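# Unclip both clips from the cell, leads still attached

## Task

Remove both clips from the cell and set them down away from it so they no longer touch it. The metal strips must not get bent, and the leads must stay plugged in.

## Robot and tools

Robot: two 6-joint arms, left_arm and right_arm, each with a parallel two-finger gripper and a wrist camera (cam_left_wrist, cam_right_wrist, both 672x504). Camera images arrive only when asked for through a cameras argument, or when execute_actions gets an empty actions list.

Frames: the scene frame sits at table-top height, halfway between the two nominal bases. +z is up, +x points out over the table, and left_arm is on the +y side. Calibrated bases: left_arm at (-0.031, +0.360, 0) m, quat_wxyz (+1.000, 0, 0, +0.017); right_arm at (+0.005, -0.253, 0) m, quat_wxyz (+1.000, 0, 0, -0.006). Each arm reports its end_effector_position (metres) and end_effector_quat_wxyz in its own base frame. That point lies between the finger pads, about 1 cm short of the tips. The fingers point along the gripper's +z and separate along its y. Reported poses can be a few cm off, and more at long reach. Camera calibrations are given in the scene frame and may be slightly off.

The row: every command row has 14 numbers. The first 7 are left_arm: shoulder (joint2), elbow (joint3), waist (joint1), wrist pitch, wrist yaw, wrist roll, then the gripper opening. The next 7 are right_arm in the same order. Always send all 14, even when only one arm moves. Joint numbers are absolute target angles in radians, not offsets. Ranges: waist -2.618 to 3.054, shoulder 0.000 to 3.142, elbow 0.000 to 3.142, wrist pitch -1.571 to 1.571, wrist yaw -1.571 to 1.571, wrist roll -2.094 to 2.094. The real ends may differ by up to 0.059. A target more than 0.059 beyond a stated end, and farther out than the current angle, gets the call rejected. Opening is an absolute command from -1 (closed) to +1 (fully open). Sending 0 is a real command, so to leave a gripper alone, repeat its current command.

execute_actions(actions, cameras): actions is a list of actions. Each action is a list of up to 15 rows, one per 1/30 s step, so one action lasts 0.5 s. If an action has fewer rows, its last row repeats. Each step, the waist, shoulder and elbow targets are held within 0.339 rad of their measured angles, and the wrists within 2.2. If a target would put the gripper more than 200 mm from where it is, that arm's targets are scaled back. Far moves therefore need several actions. To hold a joint still, resend its "Joint targets" value.

move(target, speed, blend, opening_speed, grip_force, blocking, cameras): target is one 14-number row or a list of up to 15 rows (absolute angles). All of them together get at most 10 s. speed is in rad/s for the joint with the farthest to go: 0.01 to 12.57, default 0.5. It can be one value, or one per target. blend in rad rounds off the intermediate corners (0 means stop at each one). opening_speed is the gripper command rate per second, at least 0.2. grip_force is N per pad, 10 to 50, either one value or one per arm; it stays set, and low values close slowly. blocking=false returns after about 0.5 s while the motion continues, and a new move replaces it. Paths do not steer round obstacles or the other arm. The result line "move:" reports done, off_target (resting more than 0.035 rad from target), moving, held or fault. It may add limits=held. Neither done nor off_target tells you whether contact happened.

wait(seconds 0 to 10) lets the scene run while the last commands are held. stop() brakes a running move. zoom_image(camera, region=[x0,y0,x1,y1]) gives a close-up of the latest image, with the region in pixels from the top-left and at most 504 square. read_manual() returns licence text only. finished_scene(scene 1 or 2) ends the scene for good. The goal must hold with the robot let go.

Results: Joint positions and Joint velocities list one block per arm in row order. Each block ends with the gripper gap in metres (0.093 fully open) and its rate. "Joint targets" shows what the joints are being driven to now. "Tool commands" shows gripper commands. grip_measured uses the -1 to +1 scale and can read up to 0.02 high. The pads meet near -0.94, and each mm of object width adds about 0.0208. For a firm grip on a rigid item, command about 0.24 below its width reading; a value just below that reading grips lightly. A reading below -0.94 does not prove something thin is held. To release, command well above the width reading. Joint torques are in row order without the gripper, include gravity, are noisy, and wrap at ±28 N m on the first three. "joint command not followed" means the clearance check altered steps. "joint sent to its limit" means a joint reached its real end. Action-call results also list some step readings.

Motor heat: holding loads, reaching far or pushing against something warms the motors. MOTOR HOT appears at 75 °C. At 90 °C the arm folds up and goes idle for the rest of the scene. At 100 °C it drops.

Avoid: knocking anything off the table or leaving it there, which fails the task. Also avoid dropping or releasing moving parts, fast impacts, hard presses, and any contact between the arms; never close a gripper on the other arm's fingers. Do not strain the camera cables. Go slowly near contact, since faster moves and targets set deeper past the contact push harder. Do not bend the clip strips or pull out the leads.

Each tool is called after "Request:" by a JSON object that holds its "method" and its "body".

## Session

Request:
{"method": "execute_actions", "body": {"actions": []}}

Scene clock: 0.00 s.
left_arm: end_effector_position=(+0.2161, -0.0631, +0.2249) grip_measured=+1.000 end_effector_quat_wxyz=(+0.612, -0.049, +0.787, -0.062) | right_arm: end_effector_position=(+0.2323, +0.1032, +0.2715) grip_measured=+1.000 end_effector_quat_wxyz=(+0.698, +0.109, +0.706, +0.054)
Joint names: [shoulder, elbow, waist, wrist pitch, wrist yaw, wrist roll]
Joint positions: left_arm=[0.344 0.461 -0.82 -0.457 -0.752 -0.4 0.093] | right_arm=[0.63 0.426 1.064 0.158 1.14 0.272 0.093]
Joint velocities: within noise
Joint torques (N m): no reading
Motor temperatures (°C): left_arm=[32 33 25 28 25 27 25] | right_arm=[33 32 24 26 26 22 23]
Heat: left arm: 33 °C; right arm: 33 °C.
Joint targets: left_arm=[0.346 0.472 -0.820 -0.451 -0.752 -0.400] | right_arm=[0.629 0.435 1.064 0.158 1.140 0.272]
Tool commands: left_gripper/opening=+1.0 right_gripper/opening=+1.0

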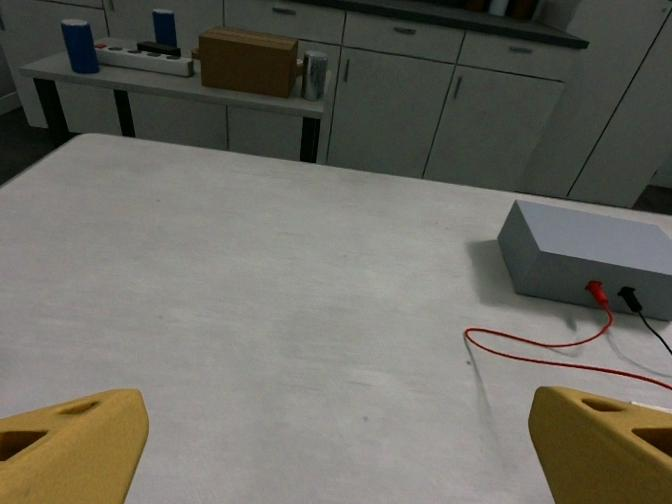

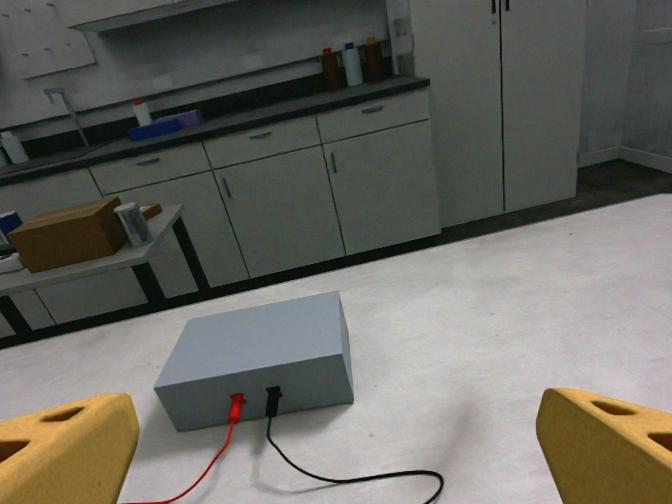

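Request:
{"method": "move", "body": {"target": [0.346,0.472,-0.82,-0.451,-0.752,-0.4,1,1.588,1.654,0.72,-1.366,0,0,1], "speed": 0.8, "cameras": ["all"]}}

Scene clock: 13.60 s.
left_arm: end_effector_position=(+0.2161, -0.0631, +0.2249) grip_measured=+1.000 end_effector_quat_wxyz=(+0.612, -0.049, +0.787, -0.062) | right_arm: end_effector_position=(+0.2501, +0.2147, +0.2142) grip_measured=+1.000 end_effector_quat_wxyz=(+0.128, -0.340, +0.931, +0.040)
Joint names: [shoulder, elbow, waist, wrist pitch, wrist yaw, wrist roll]
Joint positions: left_arm=[0.344 0.461 -0.82 -0.457 -0.752 -0.4 0.093] | right_arm=[1.583 1.626 0.719 -1.345 0.018 0.016 0.093]
Joint torques (N m): left_arm=[1.36 8.9 -0.25 2.13 -0.16 -0.02] | right_arm=[-6.52 9.07 -0.42 0.76 -0.18 -0.2]
Heat: left arm: 36 °C; right arm: 34 °C.
Joint targets: left_arm=[0.346 0.472 -0.820 -0.451 -0.752 -0.400] | right_arm=[1.597 1.654 0.714 -1.365 0.001 -0.001]
move: done
camera_calibration:
cam_right_wrist: T_world_to_cam=[[0.622261, -0.782713, 0.0123359, 0.0119942], [-0.772224, -0.611187, 0.173553, 0.325246], [-0.128303, -0.117521, -0.984747, 0.350167], [0, 0, 0, 1]] pos_world=[0.288627, 0.249326, 0.28823]

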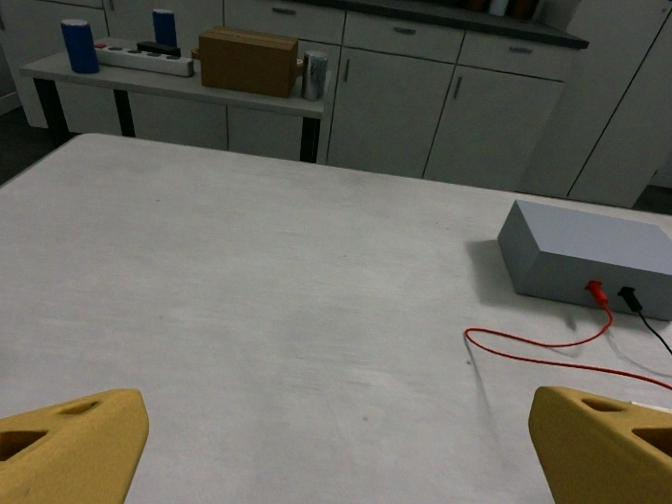

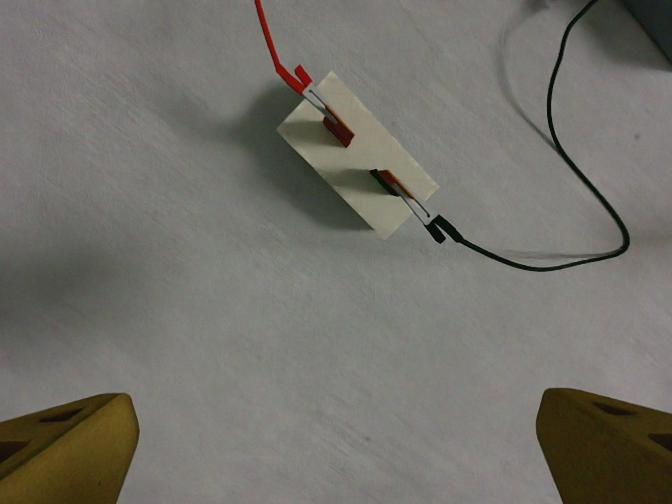

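Request:
{"method": "zoom_image", "body": {"camera": "cam_right_wrist", "region": [230, 30, 490, 260]}}

Scaled by 1.938 from the camera's 672x504 image, which has a finer 960x720 frame.

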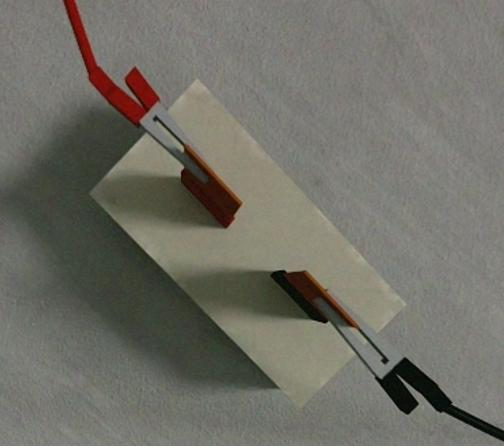

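Request:
{"method": "move", "body": {"target": [[0.346,0.472,-0.82,-0.451,-0.752,-0.4,1,1.588,1.654,0.1,-1.366,0,0,1],[1.279,0.397,-0.853,0.432,0,0,1,1.588,1.654,0.1,-1.366,0,0,1]], "speed": 0.8, "blend": 0.2, "cameras": ["all"]}}

Request:
{"method": "zoom_image", "body": {"camera": "cam_left_wrist", "region": [140, 80, 560, 400]}}

Scene clock: 23.27 s.
left_arm: end_effector_position=(+0.2412, -0.2657, +0.0974) grip_measured=+1.000 end_effector_quat_wxyz=(+0.463, +0.341, +0.792, -0.206) | right_arm: end_effector_position=(+0.3274, +0.0312, +0.2140) grip_measured=+1.000 end_effector_quat_wxyz=(+0.132, -0.042, +0.990, +0.002)
Joint names: [shoulder, elbow, waist, wrist pitch, wrist yaw, wrist roll]
Joint positions: left_arm=[1.284 0.399 -0.84 0.377 -0.014 -0.02 0.093] | right_arm=[1.583 1.626 0.101 -1.348 0.011 0.015 0.093]
Joint torques (N m): left_arm=[-2.96 7.01 -0.8 2.79 0.11 0.1] | right_arm=[-7.23 9.06 -0.43 0.77 -0.08 -0.17]
Motor temperatures (°C): left_arm=[32 37 25 32 24 27 25] | right_arm=[34 37 24 28 26 22 23]
Heat: left arm: 37 °C; right arm: 37 °C.
Joint targets: left_arm=[1.287 0.397 -0.846 0.432 -0.004 -0.006] | right_arm=[1.588 1.654 0.097 -1.367 0.000 0.000]
move: off_target (left_arm); left_arm: the wrist pitch is farthest, 0.055 rad from its target
camera_calibration:
cam_left_wrist: T_world_to_cam=[[-0.732346, -0.680929, 0.00191702, -0.00340023], [-0.541149, 0.580298, -0.608615, 0.3858], [0.413312, -0.446755, -0.793463, -0.0578436], [0, 0, 0, 1]] pos_world=[0.230192, -0.252036, 0.188913]
cam_right_wrist: T_world_to_cam=[[0.0570216, -0.998357, 0.00555987, 0.0135133], [-0.982682, -0.0551411, 0.176905, 0.32375], [-0.176308, -0.015551, -0.984212, 0.350821], [0, 0, 0, 1]] pos_world=[0.379225, 0.0367987, 0.287934]

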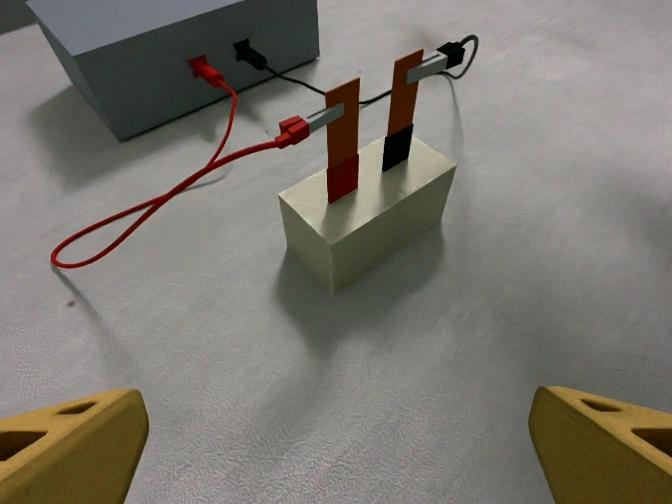

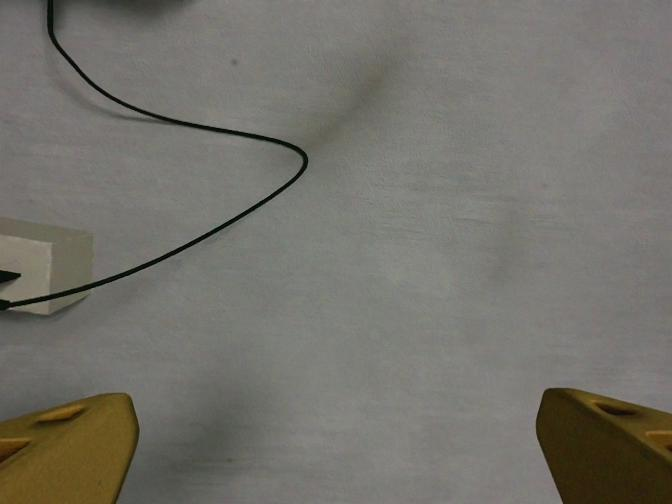

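Scaled by 1.200 from the camera's 672x504 image, which has a finer 960x720 frame.

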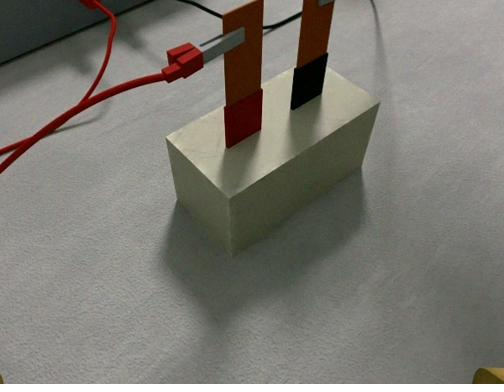

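Request:
{"method": "zoom_image", "body": {"camera": "cam_left_wrist", "region": [250, 30, 490, 210]}}

Scaled by 2.100 from the camera's 672x504 image, which has a finer 960x720 frame.

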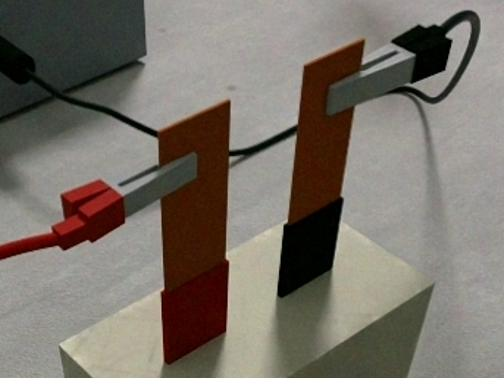

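Request:
{"method": "move", "body": {"target": [[1.284,0.4,-0.3,0.4,0,0,1,1.588,1.6,0.1,-1.366,0,0,1],[1.7,1.7,-0.3,-1.0,0.4,0.8,0.3,1.588,1.5,0.1,-1.3,-0.3,-0.6,0.3],[2.033,1.81,-0.472,-1.094,0.658,1.169,0.3,1.581,1.252,0.148,-1.03,-0.671,-1.239,0.3]], "speed": 0.8, "blend": [0.15,0.15,0], "cameras": ["all"]}}

Scene clock: 62.23 s.
left_arm: end_effector_position=(+0.3461, -0.2929, +0.1443) grip_measured=+0.302 end_effector_quat_wxyz=(+0.215, +0.714, +0.617, -0.254) | right_arm: end_effector_position=(+0.2975, +0.1462, +0.1516) grip_measured=+0.302 end_effector_quat_wxyz=(+0.238, -0.620, +0.715, +0.220)
Joint names: [shoulder, elbow, waist, wrist pitch, wrist yaw, wrist roll]
Joint positions: left_arm=[2.034 1.785 -0.48 -1.071 0.637 1.154 0.06] | right_arm=[1.583 1.262 0.151 -1.051 -0.634 -1.213 0.06]
Joint torques (N m): left_arm=[-8.39 9.89 -0.31 0.65 0.63 0.11] | right_arm=[-7.99 5.81 0.35 1.01 -0.77 -0.24]
Heat: left arm: 38 °C; right arm: 41 °C.
Joint targets: left_arm=[2.034 1.811 -0.479 -1.093 0.655 1.169] | right_arm=[1.581 1.252 0.155 -1.029 -0.664 -1.233]
move: off_target (right_arm); blend cut to 0 rad at target 2; right_arm: the wrist yaw is farthest, 0.037 rad from its target
camera_calibration:
cam_left_wrist: T_world_to_cam=[[-0.988134, 0.153593, 0.0000234741, 0.388021], [0.148083, 0.952732, -0.265279, 0.307855], [-0.0407672, -0.262127, -0.964172, 0.159743], [0, 0, 0, 1]] pos_world=[0.34434, -0.311028, 0.235678]
cam_right_wrist: T_world_to_cam=[[0.986886, -0.158764, -0.0291569, -0.26376], [-0.161311, -0.963395, -0.214124, 0.259418], [0.00590559, 0.21602, -0.976371, 0.196603], [0, 0, 0, 1]] pos_world=[0.300987, 0.165576, 0.239814]

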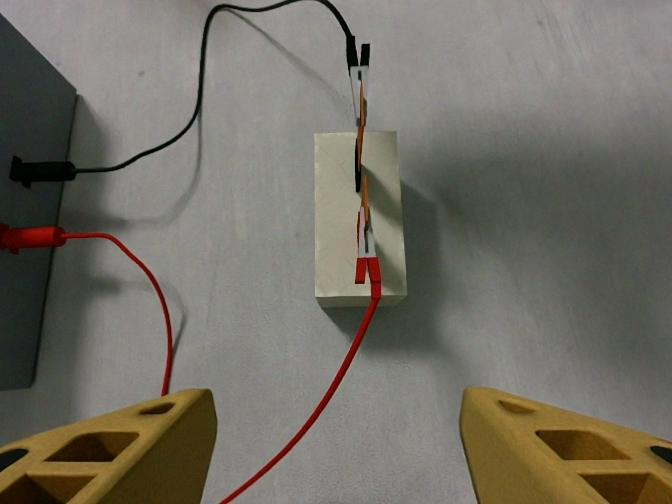

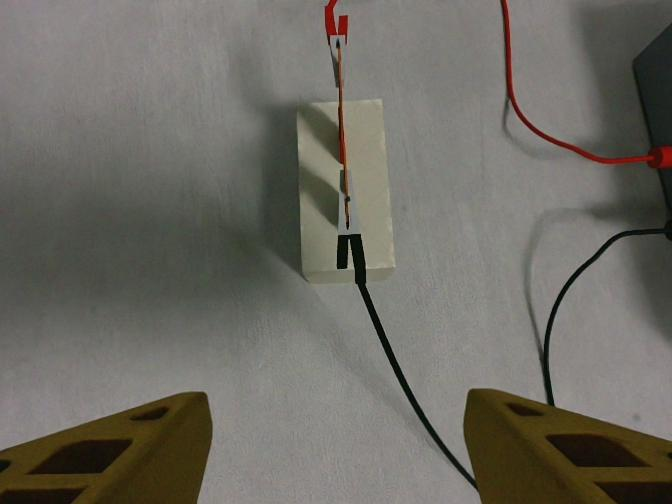

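Request:
{"method": "zoom_image", "body": {"camera": "cam_left_wrist", "region": [300, 160, 440, 310]}}

Request:
{"method": "zoom_image", "body": {"camera": "cam_right_wrist", "region": [280, 140, 420, 290]}}

Scaled by 3.360 from the camera's 672x504 image, which has a finer 960x720 frame.

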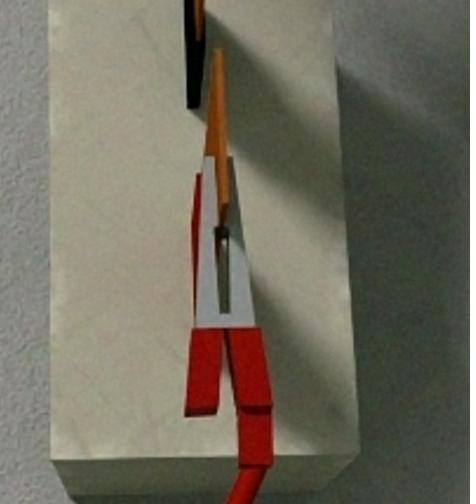

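Scaled by 3.360 from the camera's 672x504 image, which has a finer 960x720 frame.

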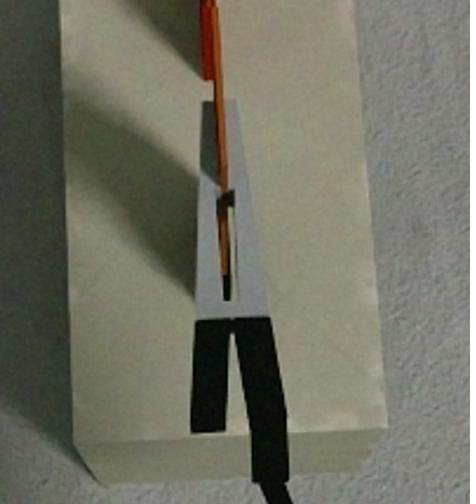

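Request:
{"method": "move", "body": {"target": [2.023,1.700,-0.55,-0.932,0.656,1.087,0.1,1.581,1.252,0.148,-1.03,-0.671,-1.239,0.1], "speed": 0.3, "cameras": ["all"]}}

Request:
{"method": "zoom_image", "body": {"camera": "cam_left_wrist", "region": [200, 250, 500, 500]}}

Scene clock: 80.83 s.
left_arm: end_effector_position=(+0.3276, -0.3181, +0.1253) grip_measured=+0.102 end_effector_quat_wxyz=(+0.208, +0.719, +0.608, -0.265) | right_arm: end_effector_position=(+0.2971, +0.1472, +0.1524) grip_measured=+0.102 end_effector_quat_wxyz=(+0.241, -0.622, +0.712, +0.222)
Joint names: [shoulder, elbow, waist, wrist pitch, wrist yaw, wrist roll]
Joint positions: left_arm=[2.034 1.703 -0.549 -0.968 0.64 1.097 0.05] | right_arm=[1.583 1.262 0.151 -1.051 -0.641 -1.219 0.05]
Joint torques (N m): left_arm=[-9.22 6.78 -0.51 1.3 0.61 -0.1] | right_arm=[-7.99 5.89 -0.36 0.99 -0.79 -0.25]
Heat: left arm: 39 °C; right arm: 39 °C.
Joint targets: left_arm=[2.023 1.699 -0.551 -0.932 0.657 1.087] | right_arm=[1.581 1.252 0.148 -1.030 -0.672 -1.239]
move: off_target (left_arm); left_arm: the wrist pitch is farthest, 0.036 rad from its target
camera_calibration:
cam_left_wrist: T_world_to_cam=[[-0.983689, 0.179101, 0.0166763, 0.378246], [0.167739, 0.946845, -0.274494, 0.322486], [-0.0649521, -0.26722, -0.961444, 0.140055], [0, 0, 0, 1]] pos_world=[0.32708, -0.335663, 0.216868]
cam_right_wrist: T_world_to_cam=[[0.987946, -0.152306, -0.0276716, -0.26473], [-0.154638, -0.96286, -0.22133, 0.259549], [0.00706603, 0.222941, -0.974806, 0.195522], [0, 0, 0, 1]] pos_world=[0.300294, 0.166, 0.240717]

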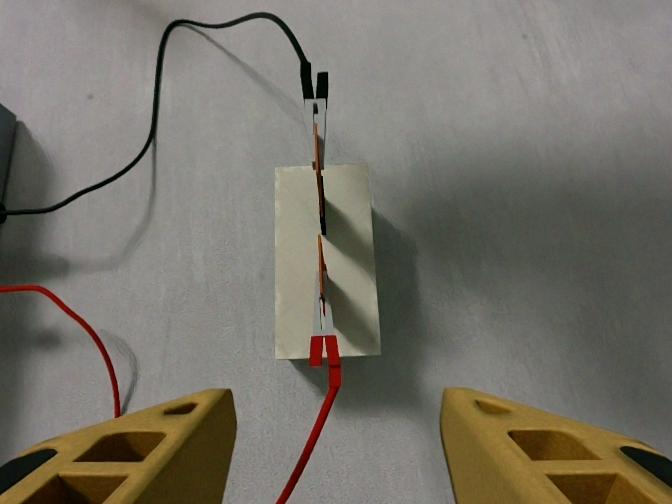

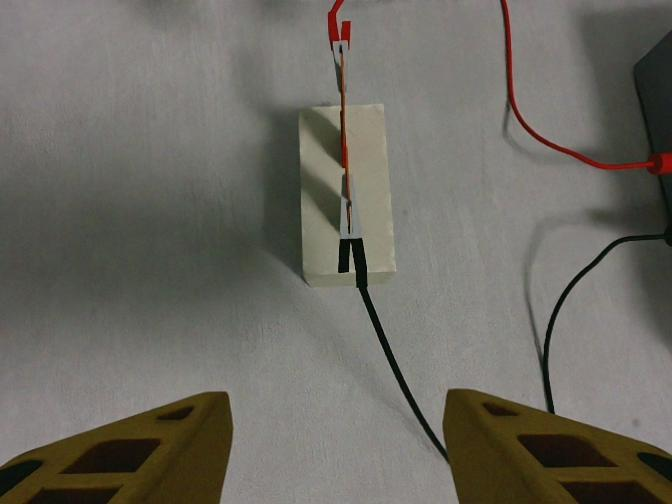

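Scaled by 1.680 from the camera's 672x504 image, which has a finer 960x720 frame.

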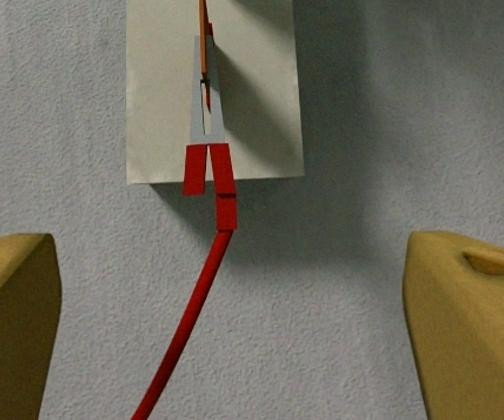

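Request:
{"method": "move", "body": {"target": [2.042,1.632,-0.59,-0.80,0.638,1.02,-0.2,1.581,1.252,0.148,-1.03,-0.671,-1.239,0.1], "speed": 0.15, "cameras": ["all"]}}

Request:
{"method": "zoom_image", "body": {"camera": "cam_left_wrist", "region": [200, 350, 450, 504]}}

Scene clock: 86.70 s.
left_arm: end_effector_position=(+0.3277, -0.3329, +0.1128) grip_measured=-0.198 end_effector_quat_wxyz=(+0.225, +0.710, +0.612, -0.266) | right_arm: end_effector_position=(+0.2971, +0.1472, +0.1524) grip_measured=+0.102 end_effector_quat_wxyz=(+0.241, -0.622, +0.712, +0.222)
Joint names: [shoulder, elbow, waist, wrist pitch, wrist yaw, wrist roll]
Joint positions: left_arm=[2.034 1.637 -0.576 -0.837 0.64 1.031 0.036] | right_arm=[1.583 1.262 0.151 -1.051 -0.641 -1.219 0.05]
Joint torques (N m): left_arm=[-7.8 6.76 -0.77 1.43 0.4 -0.11] | right_arm=[-8.03 5.86 -0.34 0.98 -0.78 -0.23]
Motor temperatures (°C): left_arm=[38 39 25 32 25 27 25] | right_arm=[37 38 24 28 26 22 23]
Heat: left arm: 39 °C; right arm: 38 °C.
Joint targets: left_arm=[2.042 1.632 -0.581 -0.801 0.638 1.021] | right_arm=[1.581 1.252 0.148 -1.030 -0.671 -1.239]
move: off_target (left_arm); left_arm: the wrist pitch is farthest, 0.037 rad from its target
camera_calibration:
cam_left_wrist: T_world_to_cam=[[-0.987643, 0.156717, -0.000415621, 0.377015], [0.149727, 0.942806, -0.297824, 0.3402], [-0.0462822, -0.294206, -0.954621, 0.108254], [0, 0, 0, 1]] pos_world=[0.326429, -0.347978, 0.204818]
cam_right_wrist: T_world_to_cam=[[0.987946, -0.152306, -0.0276716, -0.26473], [-0.154638, -0.96286, -0.22133, 0.259549], [0.00706603, 0.222941, -0.974806, 0.195522], [0, 0, 0, 1]] pos_world=[0.300294, 0.166, 0.240717]

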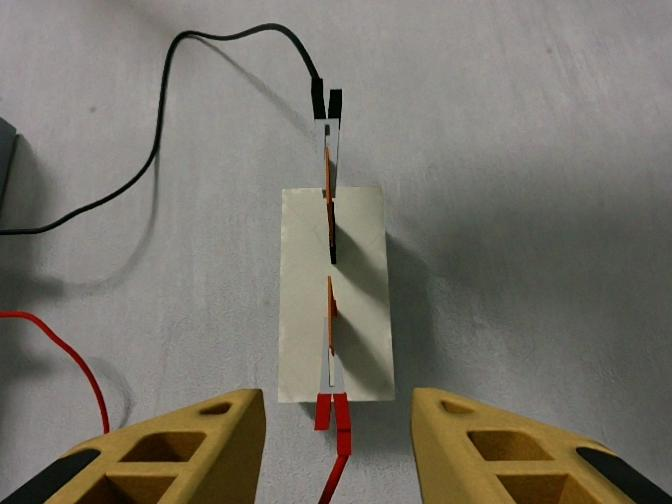

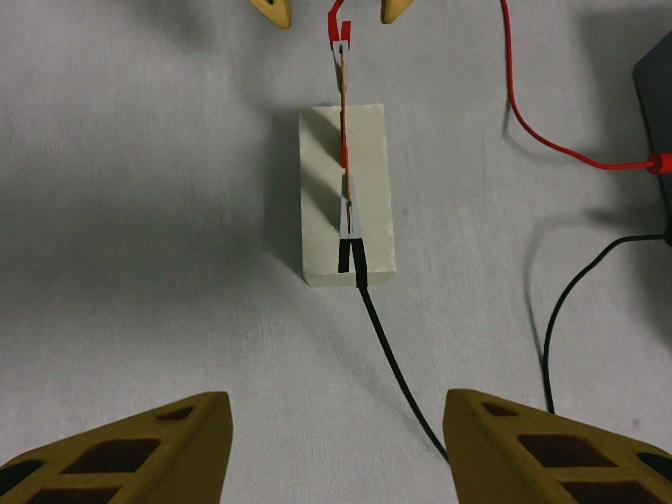

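Scaled by 2.016 from the camera's 672x504 image, which has a finer 960x720 frame.

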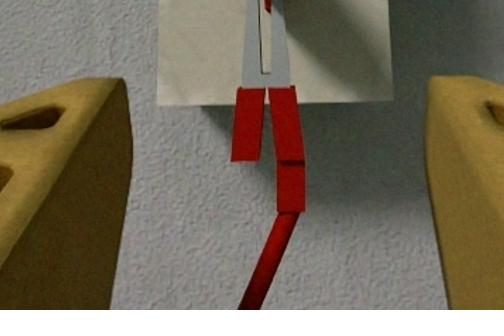

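Request:
{"method": "move", "body": {"target": [2.061,1.628,-0.602,-0.778,0.621,1.02,-0.3,1.581,1.252,0.148,-1.03,-0.671,-1.239,0.1], "speed": 0.1, "cameras": ["all"]}}

Request:
{"method": "zoom_image", "body": {"camera": "cam_left_wrist", "region": [200, 350, 450, 504]}}

Request:
{"method": "zoom_image", "body": {"camera": "cam_right_wrist", "region": [220, 0, 460, 200]}}

Scene clock: 90.20 s.
left_arm: end_effector_position=(+0.3241, -0.3410, +0.1035) grip_measured=-0.298 end_effector_quat_wxyz=(+0.220, +0.717, +0.606, -0.265) | right_arm: end_effector_position=(+0.2971, +0.1472, +0.1524) grip_measured=+0.102 end_effector_quat_wxyz=(+0.241, -0.622, +0.712, +0.222)
Joint names: [shoulder, elbow, waist, wrist pitch, wrist yaw, wrist roll]
Joint positions: left_arm=[2.054 1.633 -0.598 -0.814 0.632 1.03 0.031] | right_arm=[1.583 1.262 0.151 -1.051 -0.641 -1.219 0.05]
Joint torques (N m): left_arm=[-8.02 6.76 -0.77 1.42 0.29 -0.11] | right_arm=[-8.05 5.87 -0.38 1 -0.8 -0.22]
Heat: left arm: 38 °C; right arm: 38 °C.
Joint targets: left_arm=[2.061 1.628 -0.603 -0.778 0.620 1.020] | right_arm=[1.581 1.252 0.148 -1.030 -0.671 -1.239]
move: off_target (left_arm); left_arm: the wrist pitch is farthest, 0.036 rad from its target
camera_calibration:
cam_left_wrist: T_world_to_cam=[[-0.984684, 0.174348, -0.00102379, 0.379776], [0.167103, 0.942054, -0.290878, 0.339065], [-0.0497497, -0.286594, -0.95676, 0.100647], [0, 0, 0, 1]] pos_world=[0.322307, -0.356786, 0.19531]
cam_right_wrist: T_world_to_cam=[[0.987946, -0.152306, -0.0276716, -0.26473], [-0.154638, -0.96286, -0.22133, 0.259549], [0.00706603, 0.222941, -0.974806, 0.195522], [0, 0, 0, 1]] pos_world=[0.300294, 0.166, 0.240717]

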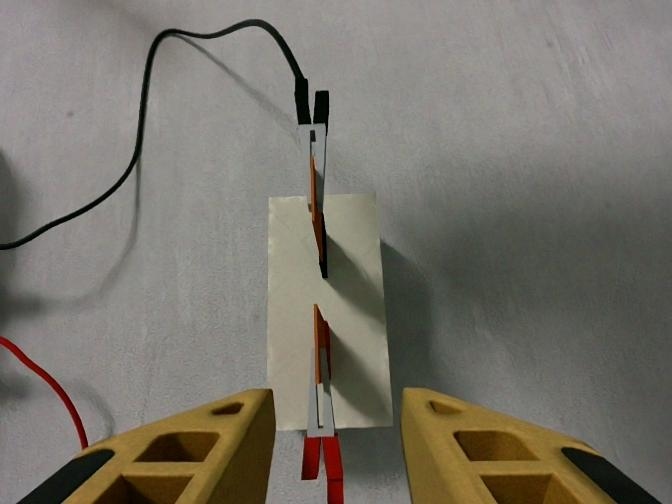

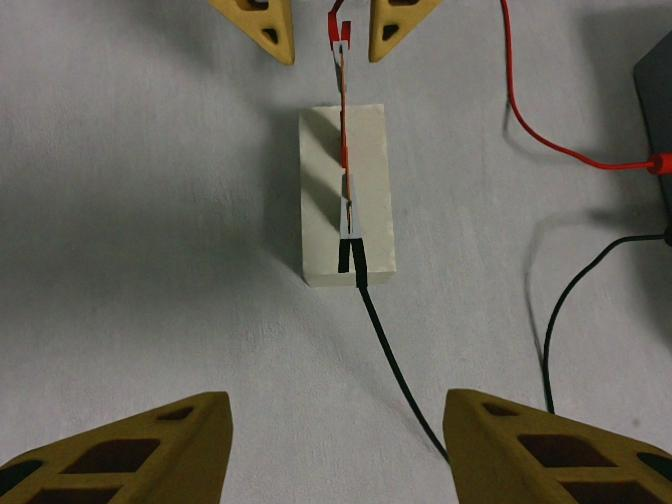

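Scaled by 2.016 from the camera's 672x504 image, which has a finer 960x720 frame.

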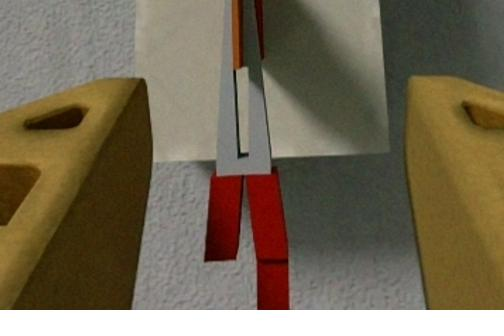

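Scaled by 2.100 from the camera's 672x504 image, which has a finer 960x720 frame.

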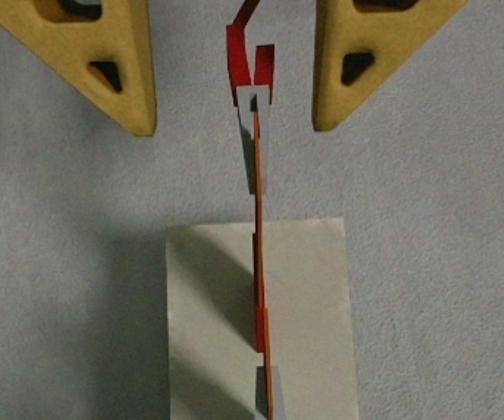

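Request:
{"method": "move", "body": {"target": [2.061,1.634,-0.589,-0.778,0.621,1.02,-0.4,1.581,1.252,0.148,-1.03,-0.671,-1.239,0.1], "speed": 0.1, "cameras": ["all"]}}

Request:
{"method": "zoom_image", "body": {"camera": "cam_left_wrist", "region": [200, 350, 450, 504]}}

Request:
{"method": "zoom_image", "body": {"camera": "cam_right_wrist", "region": [220, 0, 460, 200]}}

Scene clock: 93.90 s.
left_arm: end_effector_position=(+0.3243, -0.3412, +0.1036) grip_measured=-0.398 end_effector_quat_wxyz=(+0.221, +0.717, +0.606, -0.265) | right_arm: end_effector_position=(+0.2971, +0.1472, +0.1524) grip_measured=+0.102 end_effector_quat_wxyz=(+0.241, -0.622, +0.712, +0.222)
Joint names: [shoulder, elbow, waist, wrist pitch, wrist yaw, wrist roll]
Joint positions: left_arm=[2.054 1.633 -0.598 -0.813 0.632 1.03 0.026] | right_arm=[1.583 1.262 0.151 -1.051 -0.641 -1.219 0.05]
Joint torques (N m): left_arm=[-7.99 7.41 0.21 1.44 0.3 -0.11] | right_arm=[-8.01 5.86 -0.39 1 -0.77 -0.24]
Heat: left arm: 39 °C; right arm: 38 °C.
Joint targets: left_arm=[2.061 1.634 -0.592 -0.777 0.621 1.020] | right_arm=[1.581 1.252 0.148 -1.030 -0.671 -1.239]
move: done
camera_calibration:
cam_left_wrist: T_world_to_cam=[[-0.984691, 0.174293, -0.00238456, 0.380125], [0.167411, 0.94182, -0.29146, 0.33901], [-0.0485538, -0.287398, -0.95658, 0.100042], [0, 0, 0, 1]] pos_world=[0.322409, -0.356787, 0.195413]
cam_right_wrist: T_world_to_cam=[[0.987946, -0.152306, -0.0276716, -0.26473], [-0.154638, -0.96286, -0.22133, 0.259549], [0.00706603, 0.222941, -0.974806, 0.195522], [0, 0, 0, 1]] pos_world=[0.300294, 0.166, 0.240717]

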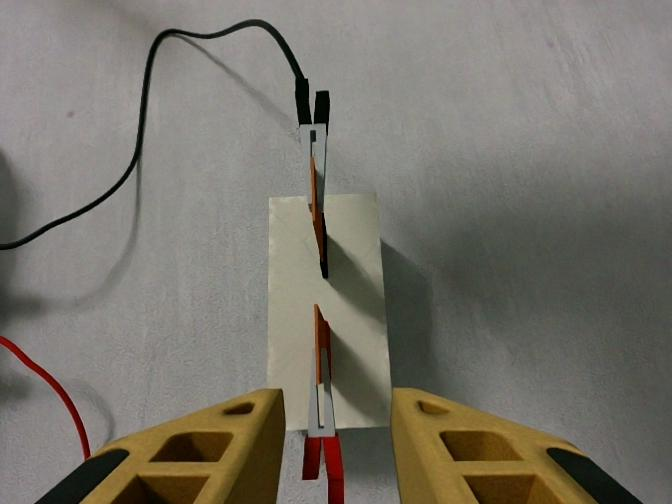

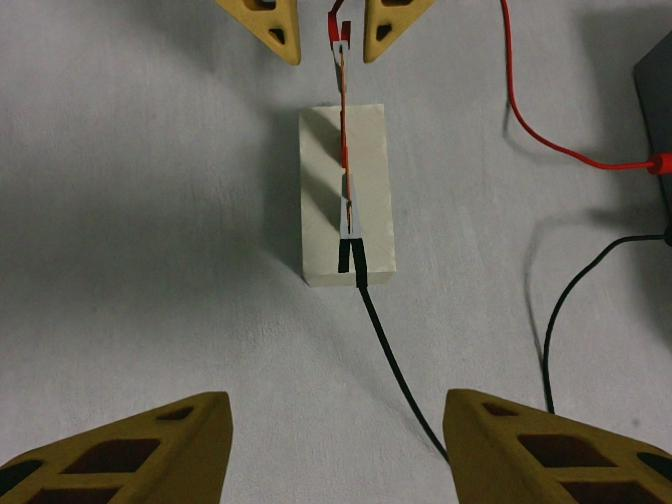

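Scaled by 2.016 from the camera's 672x504 image, which has a finer 960x720 frame.

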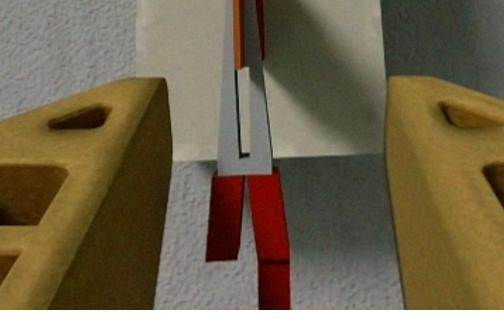

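Scaled by 2.100 from the camera's 672x504 image, which has a finer 960x720 frame.

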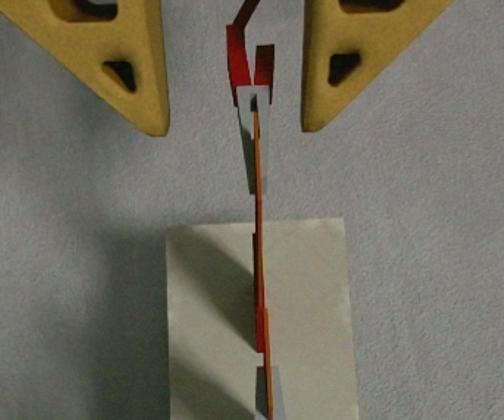

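Request:
{"method": "move", "body": {"target": [2.061,1.636,-0.582,-0.778,0.621,1.02,-0.4,1.581,1.252,0.148,-1.03,-0.671,-1.239,0.1], "speed": 0.1, "cameras": ["all"]}}

Request:
{"method": "zoom_image", "body": {"camera": "cam_left_wrist", "region": [200, 350, 450, 504]}}

Request:
{"method": "zoom_image", "body": {"camera": "cam_right_wrist", "region": [220, 0, 460, 200]}}

Scene clock: 96.33 s.
left_arm: end_effector_position=(+0.3269, -0.3387, +0.1036) grip_measured=-0.398 end_effector_quat_wxyz=(+0.222, +0.714, +0.609, -0.264) | right_arm: end_effector_position=(+0.2971, +0.1472, +0.1524) grip_measured=+0.102 end_effector_quat_wxyz=(+0.241, -0.622, +0.712, +0.222)
Joint names: [shoulder, elbow, waist, wrist pitch, wrist yaw, wrist roll]
Joint positions: left_arm=[2.054 1.633 -0.59 -0.813 0.632 1.03 0.026] | right_arm=[1.583 1.262 0.151 -1.051 -0.641 -1.219 0.05]
Joint torques (N m): left_arm=[-7.99 7.61 0.2 1.43 0.3 -0.11] | right_arm=[-8.01 5.89 -0.42 0.97 -0.79 -0.24]
Heat: left arm: 39 °C; right arm: 38 °C.
Joint targets: left_arm=[2.061 1.636 -0.585 -0.778 0.621 1.020] | right_arm=[1.581 1.252 0.148 -1.030 -0.671 -1.239]
move: done
camera_calibration:
cam_left_wrist: T_world_to_cam=[[-0.98599, 0.166788, -0.0023614, 0.380132], [0.160226, 0.94307, -0.291456, 0.339067], [-0.0463843, -0.287751, -0.956581, 0.100035], [0, 0, 0, 1]] pos_world=[0.32512, -0.35438, 0.195413]
cam_right_wrist: T_world_to_cam=[[0.987946, -0.152306, -0.0276716, -0.26473], [-0.154638, -0.96286, -0.22133, 0.259549], [0.00706603, 0.222941, -0.974806, 0.195522], [0, 0, 0, 1]] pos_world=[0.300294, 0.166, 0.240717]

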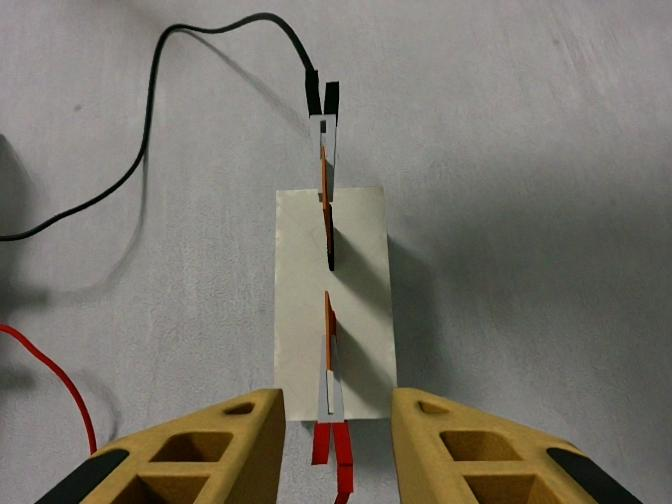

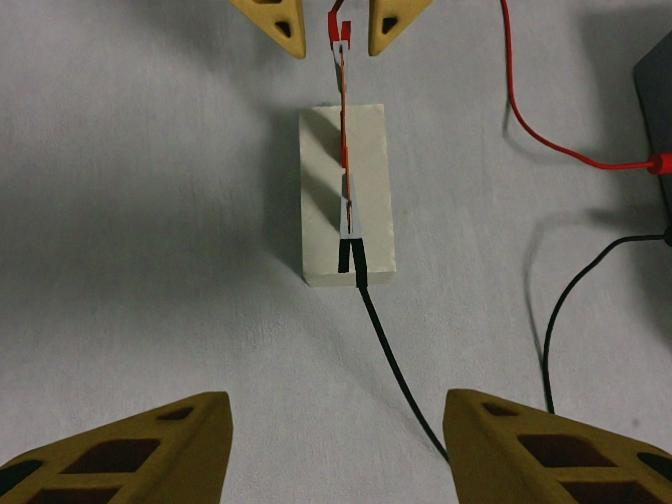

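Scaled by 2.016 from the camera's 672x504 image, which has a finer 960x720 frame.

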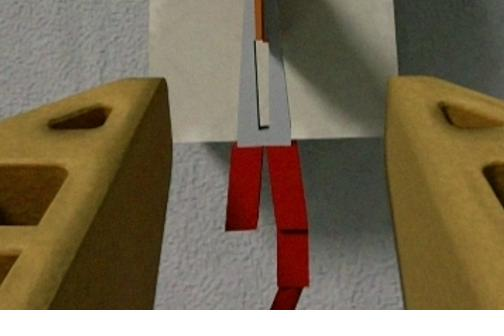

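Scaled by 2.100 from the camera's 672x504 image, which has a finer 960x720 frame.

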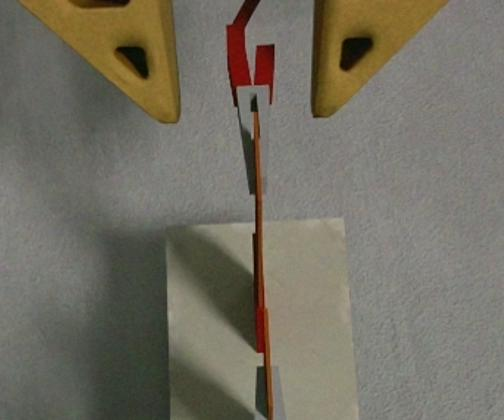

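Request:
{"method": "move", "body": {"target": [2.061,1.636,-0.579,-0.778,0.621,1.02,-0.62,1.581,1.252,0.148,-1.03,-0.671,-1.239,0.1], "speed": 0.1, "opening_speed": 0.3, "cameras": ["all"]}}

Request:
{"method": "zoom_image", "body": {"camera": "cam_left_wrist", "region": [200, 350, 450, 504]}}

Request:
{"method": "zoom_image", "body": {"camera": "cam_right_wrist", "region": [260, 0, 420, 133]}}

Scene clock: 98.77 s.
left_arm: end_effector_position=(+0.3280, -0.3377, +0.1036) grip_measured=-0.618 end_effector_quat_wxyz=(+0.222, +0.714, +0.610, -0.264) | right_arm: end_effector_position=(+0.2971, +0.1472, +0.1524) grip_measured=+0.102 end_effector_quat_wxyz=(+0.241, -0.622, +0.712, +0.222)
Joint names: [shoulder, elbow, waist, wrist pitch, wrist yaw, wrist roll]
Joint positions: left_arm=[2.054 1.633 -0.587 -0.813 0.632 1.03 0.016] | right_arm=[1.583 1.262 0.151 -1.051 -0.641 -1.219 0.05]
Joint torques (N m): left_arm=[-7.99 7.61 0.21 1.43 0.3 -0.11] | right_arm=[-8.01 5.83 -0.39 1.01 -0.79 -0.24]
Heat: left arm: 39 °C; right arm: 38 °C.
Joint targets: left_arm=[2.061 1.636 -0.582 -0.778 0.621 1.020] | right_arm=[1.581 1.252 0.148 -1.030 -0.671 -1.239]
move: done
camera_calibration:
cam_left_wrist: T_world_to_cam=[[-0.986499, 0.163752, -0.00240136, 0.380155], [0.157334, 0.943564, -0.291431, 0.339057], [-0.0454565, -0.287874, -0.956589, 0.100031], [0, 0, 0, 1]] pos_world=[0.326224, -0.353377, 0.195413]
cam_right_wrist: T_world_to_cam=[[0.987946, -0.152306, -0.0276716, -0.26473], [-0.154638, -0.96286, -0.22133, 0.259549], [0.00706603, 0.222941, -0.974806, 0.195522], [0, 0, 0, 1]] pos_world=[0.300294, 0.166, 0.240717]

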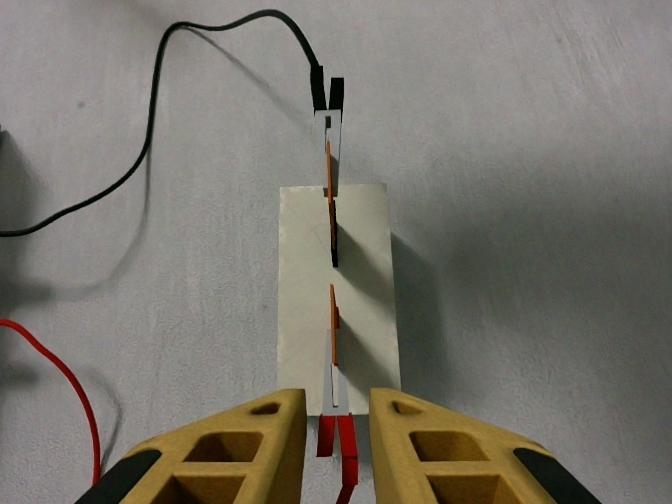

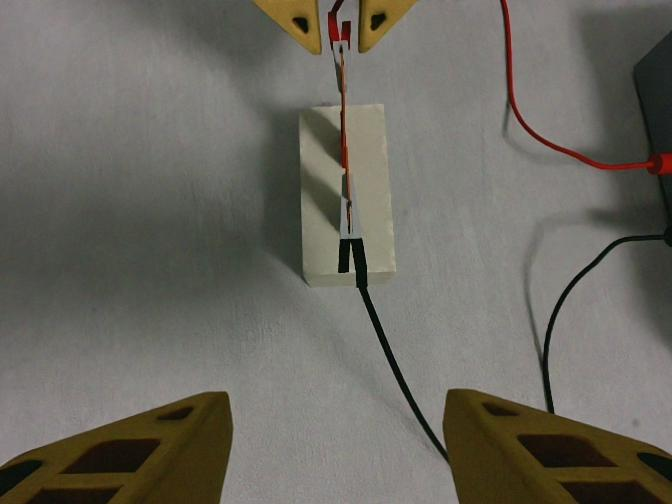

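Scaled by 2.016 from the camera's 672x504 image, which has a finer 960x720 frame.

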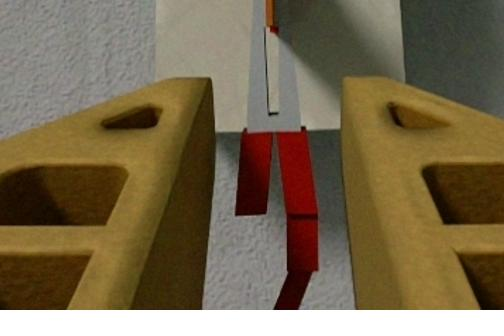

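Scaled by 3.150 from the camera's 672x504 image, which has a finer 960x720 frame.

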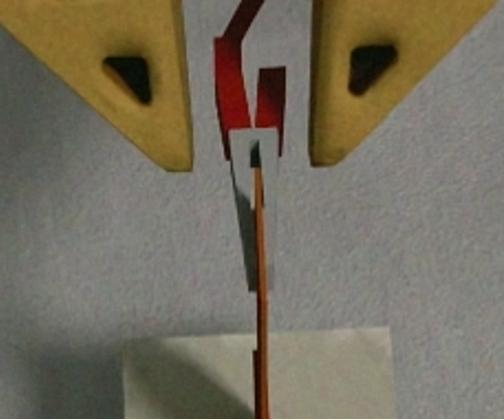

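Request:
{"method": "move", "body": {"target": [2.061,1.636,-0.579,-0.778,0.621,1.02,-0.85,1.581,1.252,0.148,-1.03,-0.671,-1.239,0.1], "speed": 0.1, "opening_speed": 0.3, "cameras": ["all"]}}

Request:
{"method": "zoom_image", "body": {"camera": "cam_left_wrist", "region": [250, 270, 450, 504]}}

Request:
{"method": "zoom_image", "body": {"camera": "cam_right_wrist", "region": [260, 0, 420, 133]}}

Scene clock: 102.47 s.
left_arm: end_effector_position=(+0.3285, -0.3372, +0.1036) grip_measured=-0.843 end_effector_quat_wxyz=(+0.223, +0.713, +0.610, -0.264) | right_arm: end_effector_position=(+0.2971, +0.1472, +0.1524) grip_measured=+0.102 end_effector_quat_wxyz=(+0.241, -0.622, +0.712, +0.222)
Joint names: [shoulder, elbow, waist, wrist pitch, wrist yaw, wrist roll]
Joint positions: left_arm=[2.054 1.633 -0.586 -0.813 0.632 1.03 0.005] | right_arm=[1.583 1.262 0.151 -1.051 -0.641 -1.219 0.05]
Joint torques (N m): left_arm=[-7.99 7.61 0.42 1.42 0.3 -0.11] | right_arm=[-7.98 5.85 -0.35 1.01 -0.79 -0.23]
Heat: left arm: 39 °C; right arm: 38 °C.
Joint targets: left_arm=[2.061 1.636 -0.578 -0.778 0.621 1.020] | right_arm=[1.581 1.252 0.148 -1.030 -0.671 -1.239]
move: done
camera_calibration:
cam_left_wrist: T_world_to_cam=[[-0.986754, 0.162206, -0.00237027, 0.380198], [0.155845, 0.943799, -0.291472, 0.339066], [-0.0450415, -0.287981, -0.956576, 0.100026], [0, 0, 0, 1]] pos_world=[0.326826, -0.352875, 0.195413]
cam_right_wrist: T_world_to_cam=[[0.987946, -0.152306, -0.0276716, -0.26473], [-0.154638, -0.96286, -0.22133, 0.259549], [0.00706603, 0.222941, -0.974806, 0.195522], [0, 0, 0, 1]] pos_world=[0.300294, 0.166, 0.240717]

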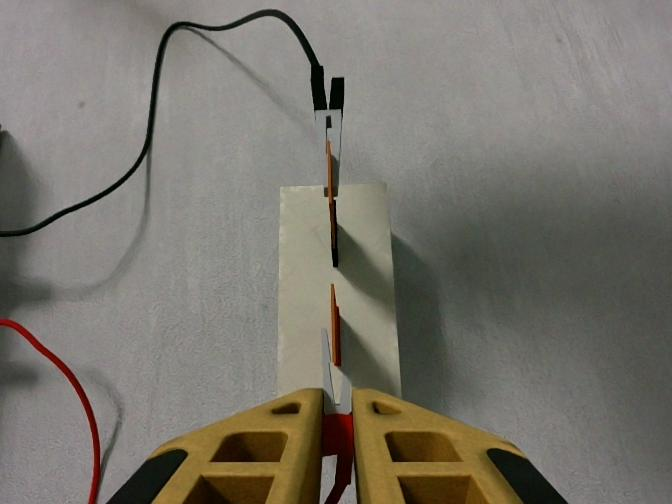

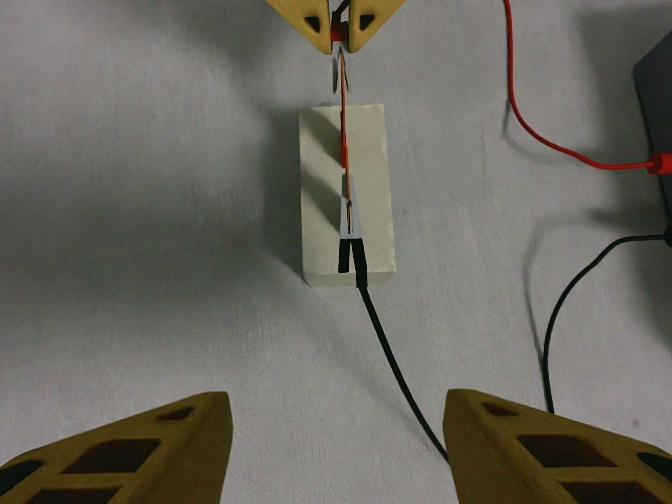

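Scaled by 2.154 from the camera's 672x504 image, which has a finer 960x720 frame.

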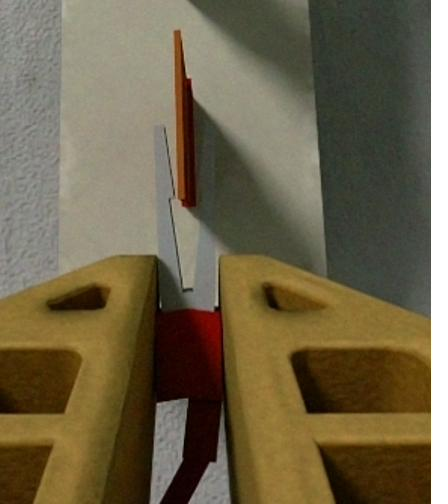

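Scaled by 3.150 from the camera's 672x504 image, which has a finer 960x720 frame.

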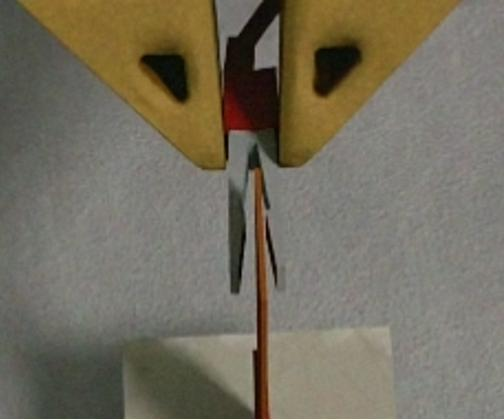

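Request:
{"method": "move", "body": {"target": [2.054,1.633,-0.579,-0.825,0.636,1.034,-0.95,1.581,1.252,0.148,-1.03,-0.671,-1.239,0.1], "speed": 0.1, "opening_speed": 0.3, "cameras": ["all"]}}

Request:
{"method": "zoom_image", "body": {"camera": "cam_left_wrist", "region": [250, 270, 450, 504]}}

Scene clock: 111.87 s.
left_arm: end_effector_position=(+0.3285, -0.3372, +0.1036) grip_measured=-0.946 end_effector_quat_wxyz=(+0.223, +0.713, +0.610, -0.264) | right_arm: end_effector_position=(+0.2971, +0.1472, +0.1524) grip_measured=+0.102 end_effector_quat_wxyz=(+0.241, -0.622, +0.711, +0.222)
Joint names: [shoulder, elbow, waist, wrist pitch, wrist yaw, wrist roll]
Joint positions: left_arm=[2.054 1.633 -0.586 -0.813 0.632 1.03 0] | right_arm=[1.583 1.262 0.151 -1.051 -0.641 -1.22 0.05]
Joint torques (N m): left_arm=[-8.54 7.3 0.29 0.93 0.46 0.02] | right_arm=[-8.02 5.82 -0.32 1 -0.78 -0.23]
Heat: left arm: 39 °C; right arm: 38 °C.
Joint targets: left_arm=[2.054 1.633 -0.579 -0.825 0.636 1.034] | right_arm=[1.581 1.252 0.148 -1.030 -0.671 -1.240]
move: done
camera_calibration:
cam_left_wrist: T_world_to_cam=[[-0.986754, 0.162206, -0.00237027, 0.380198], [0.155845, 0.943799, -0.291472, 0.339066], [-0.0450415, -0.287981, -0.956576, 0.100026], [0, 0, 0, 1]] pos_world=[0.326826, -0.352875, 0.195413]
cam_right_wrist: T_world_to_cam=[[0.988158, -0.15109, -0.0267522, -0.265121], [-0.153248, -0.963078, -0.22135, 0.259157], [0.00767921, 0.222828, -0.974827, 0.195363], [0, 0, 0, 1]] pos_world=[0.300196, 0.165999, 0.240717]

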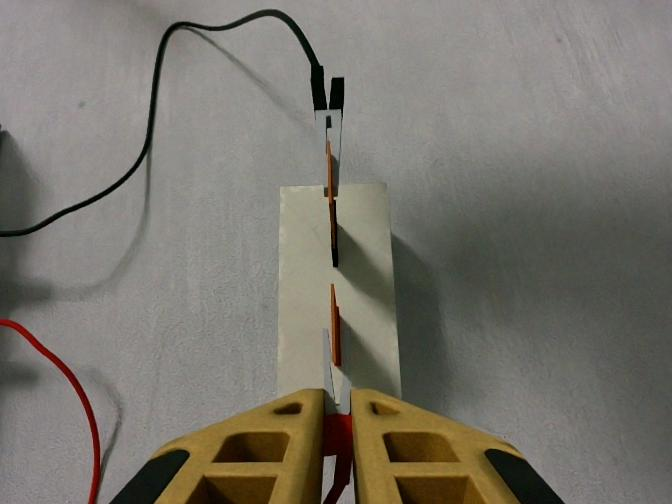

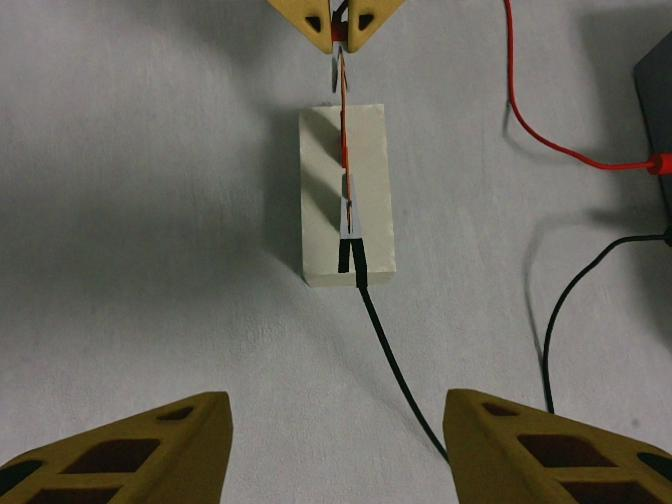

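Scaled by 2.154 from the camera's 672x504 image, which has a finer 960x720 frame.

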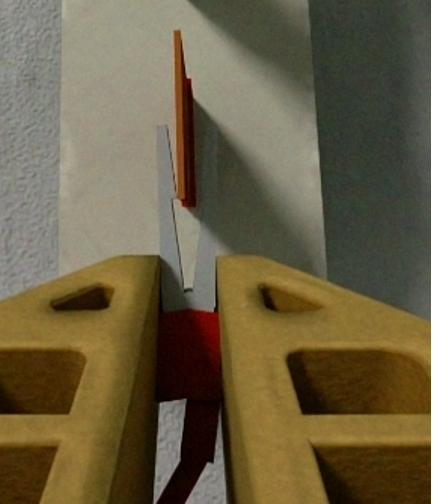

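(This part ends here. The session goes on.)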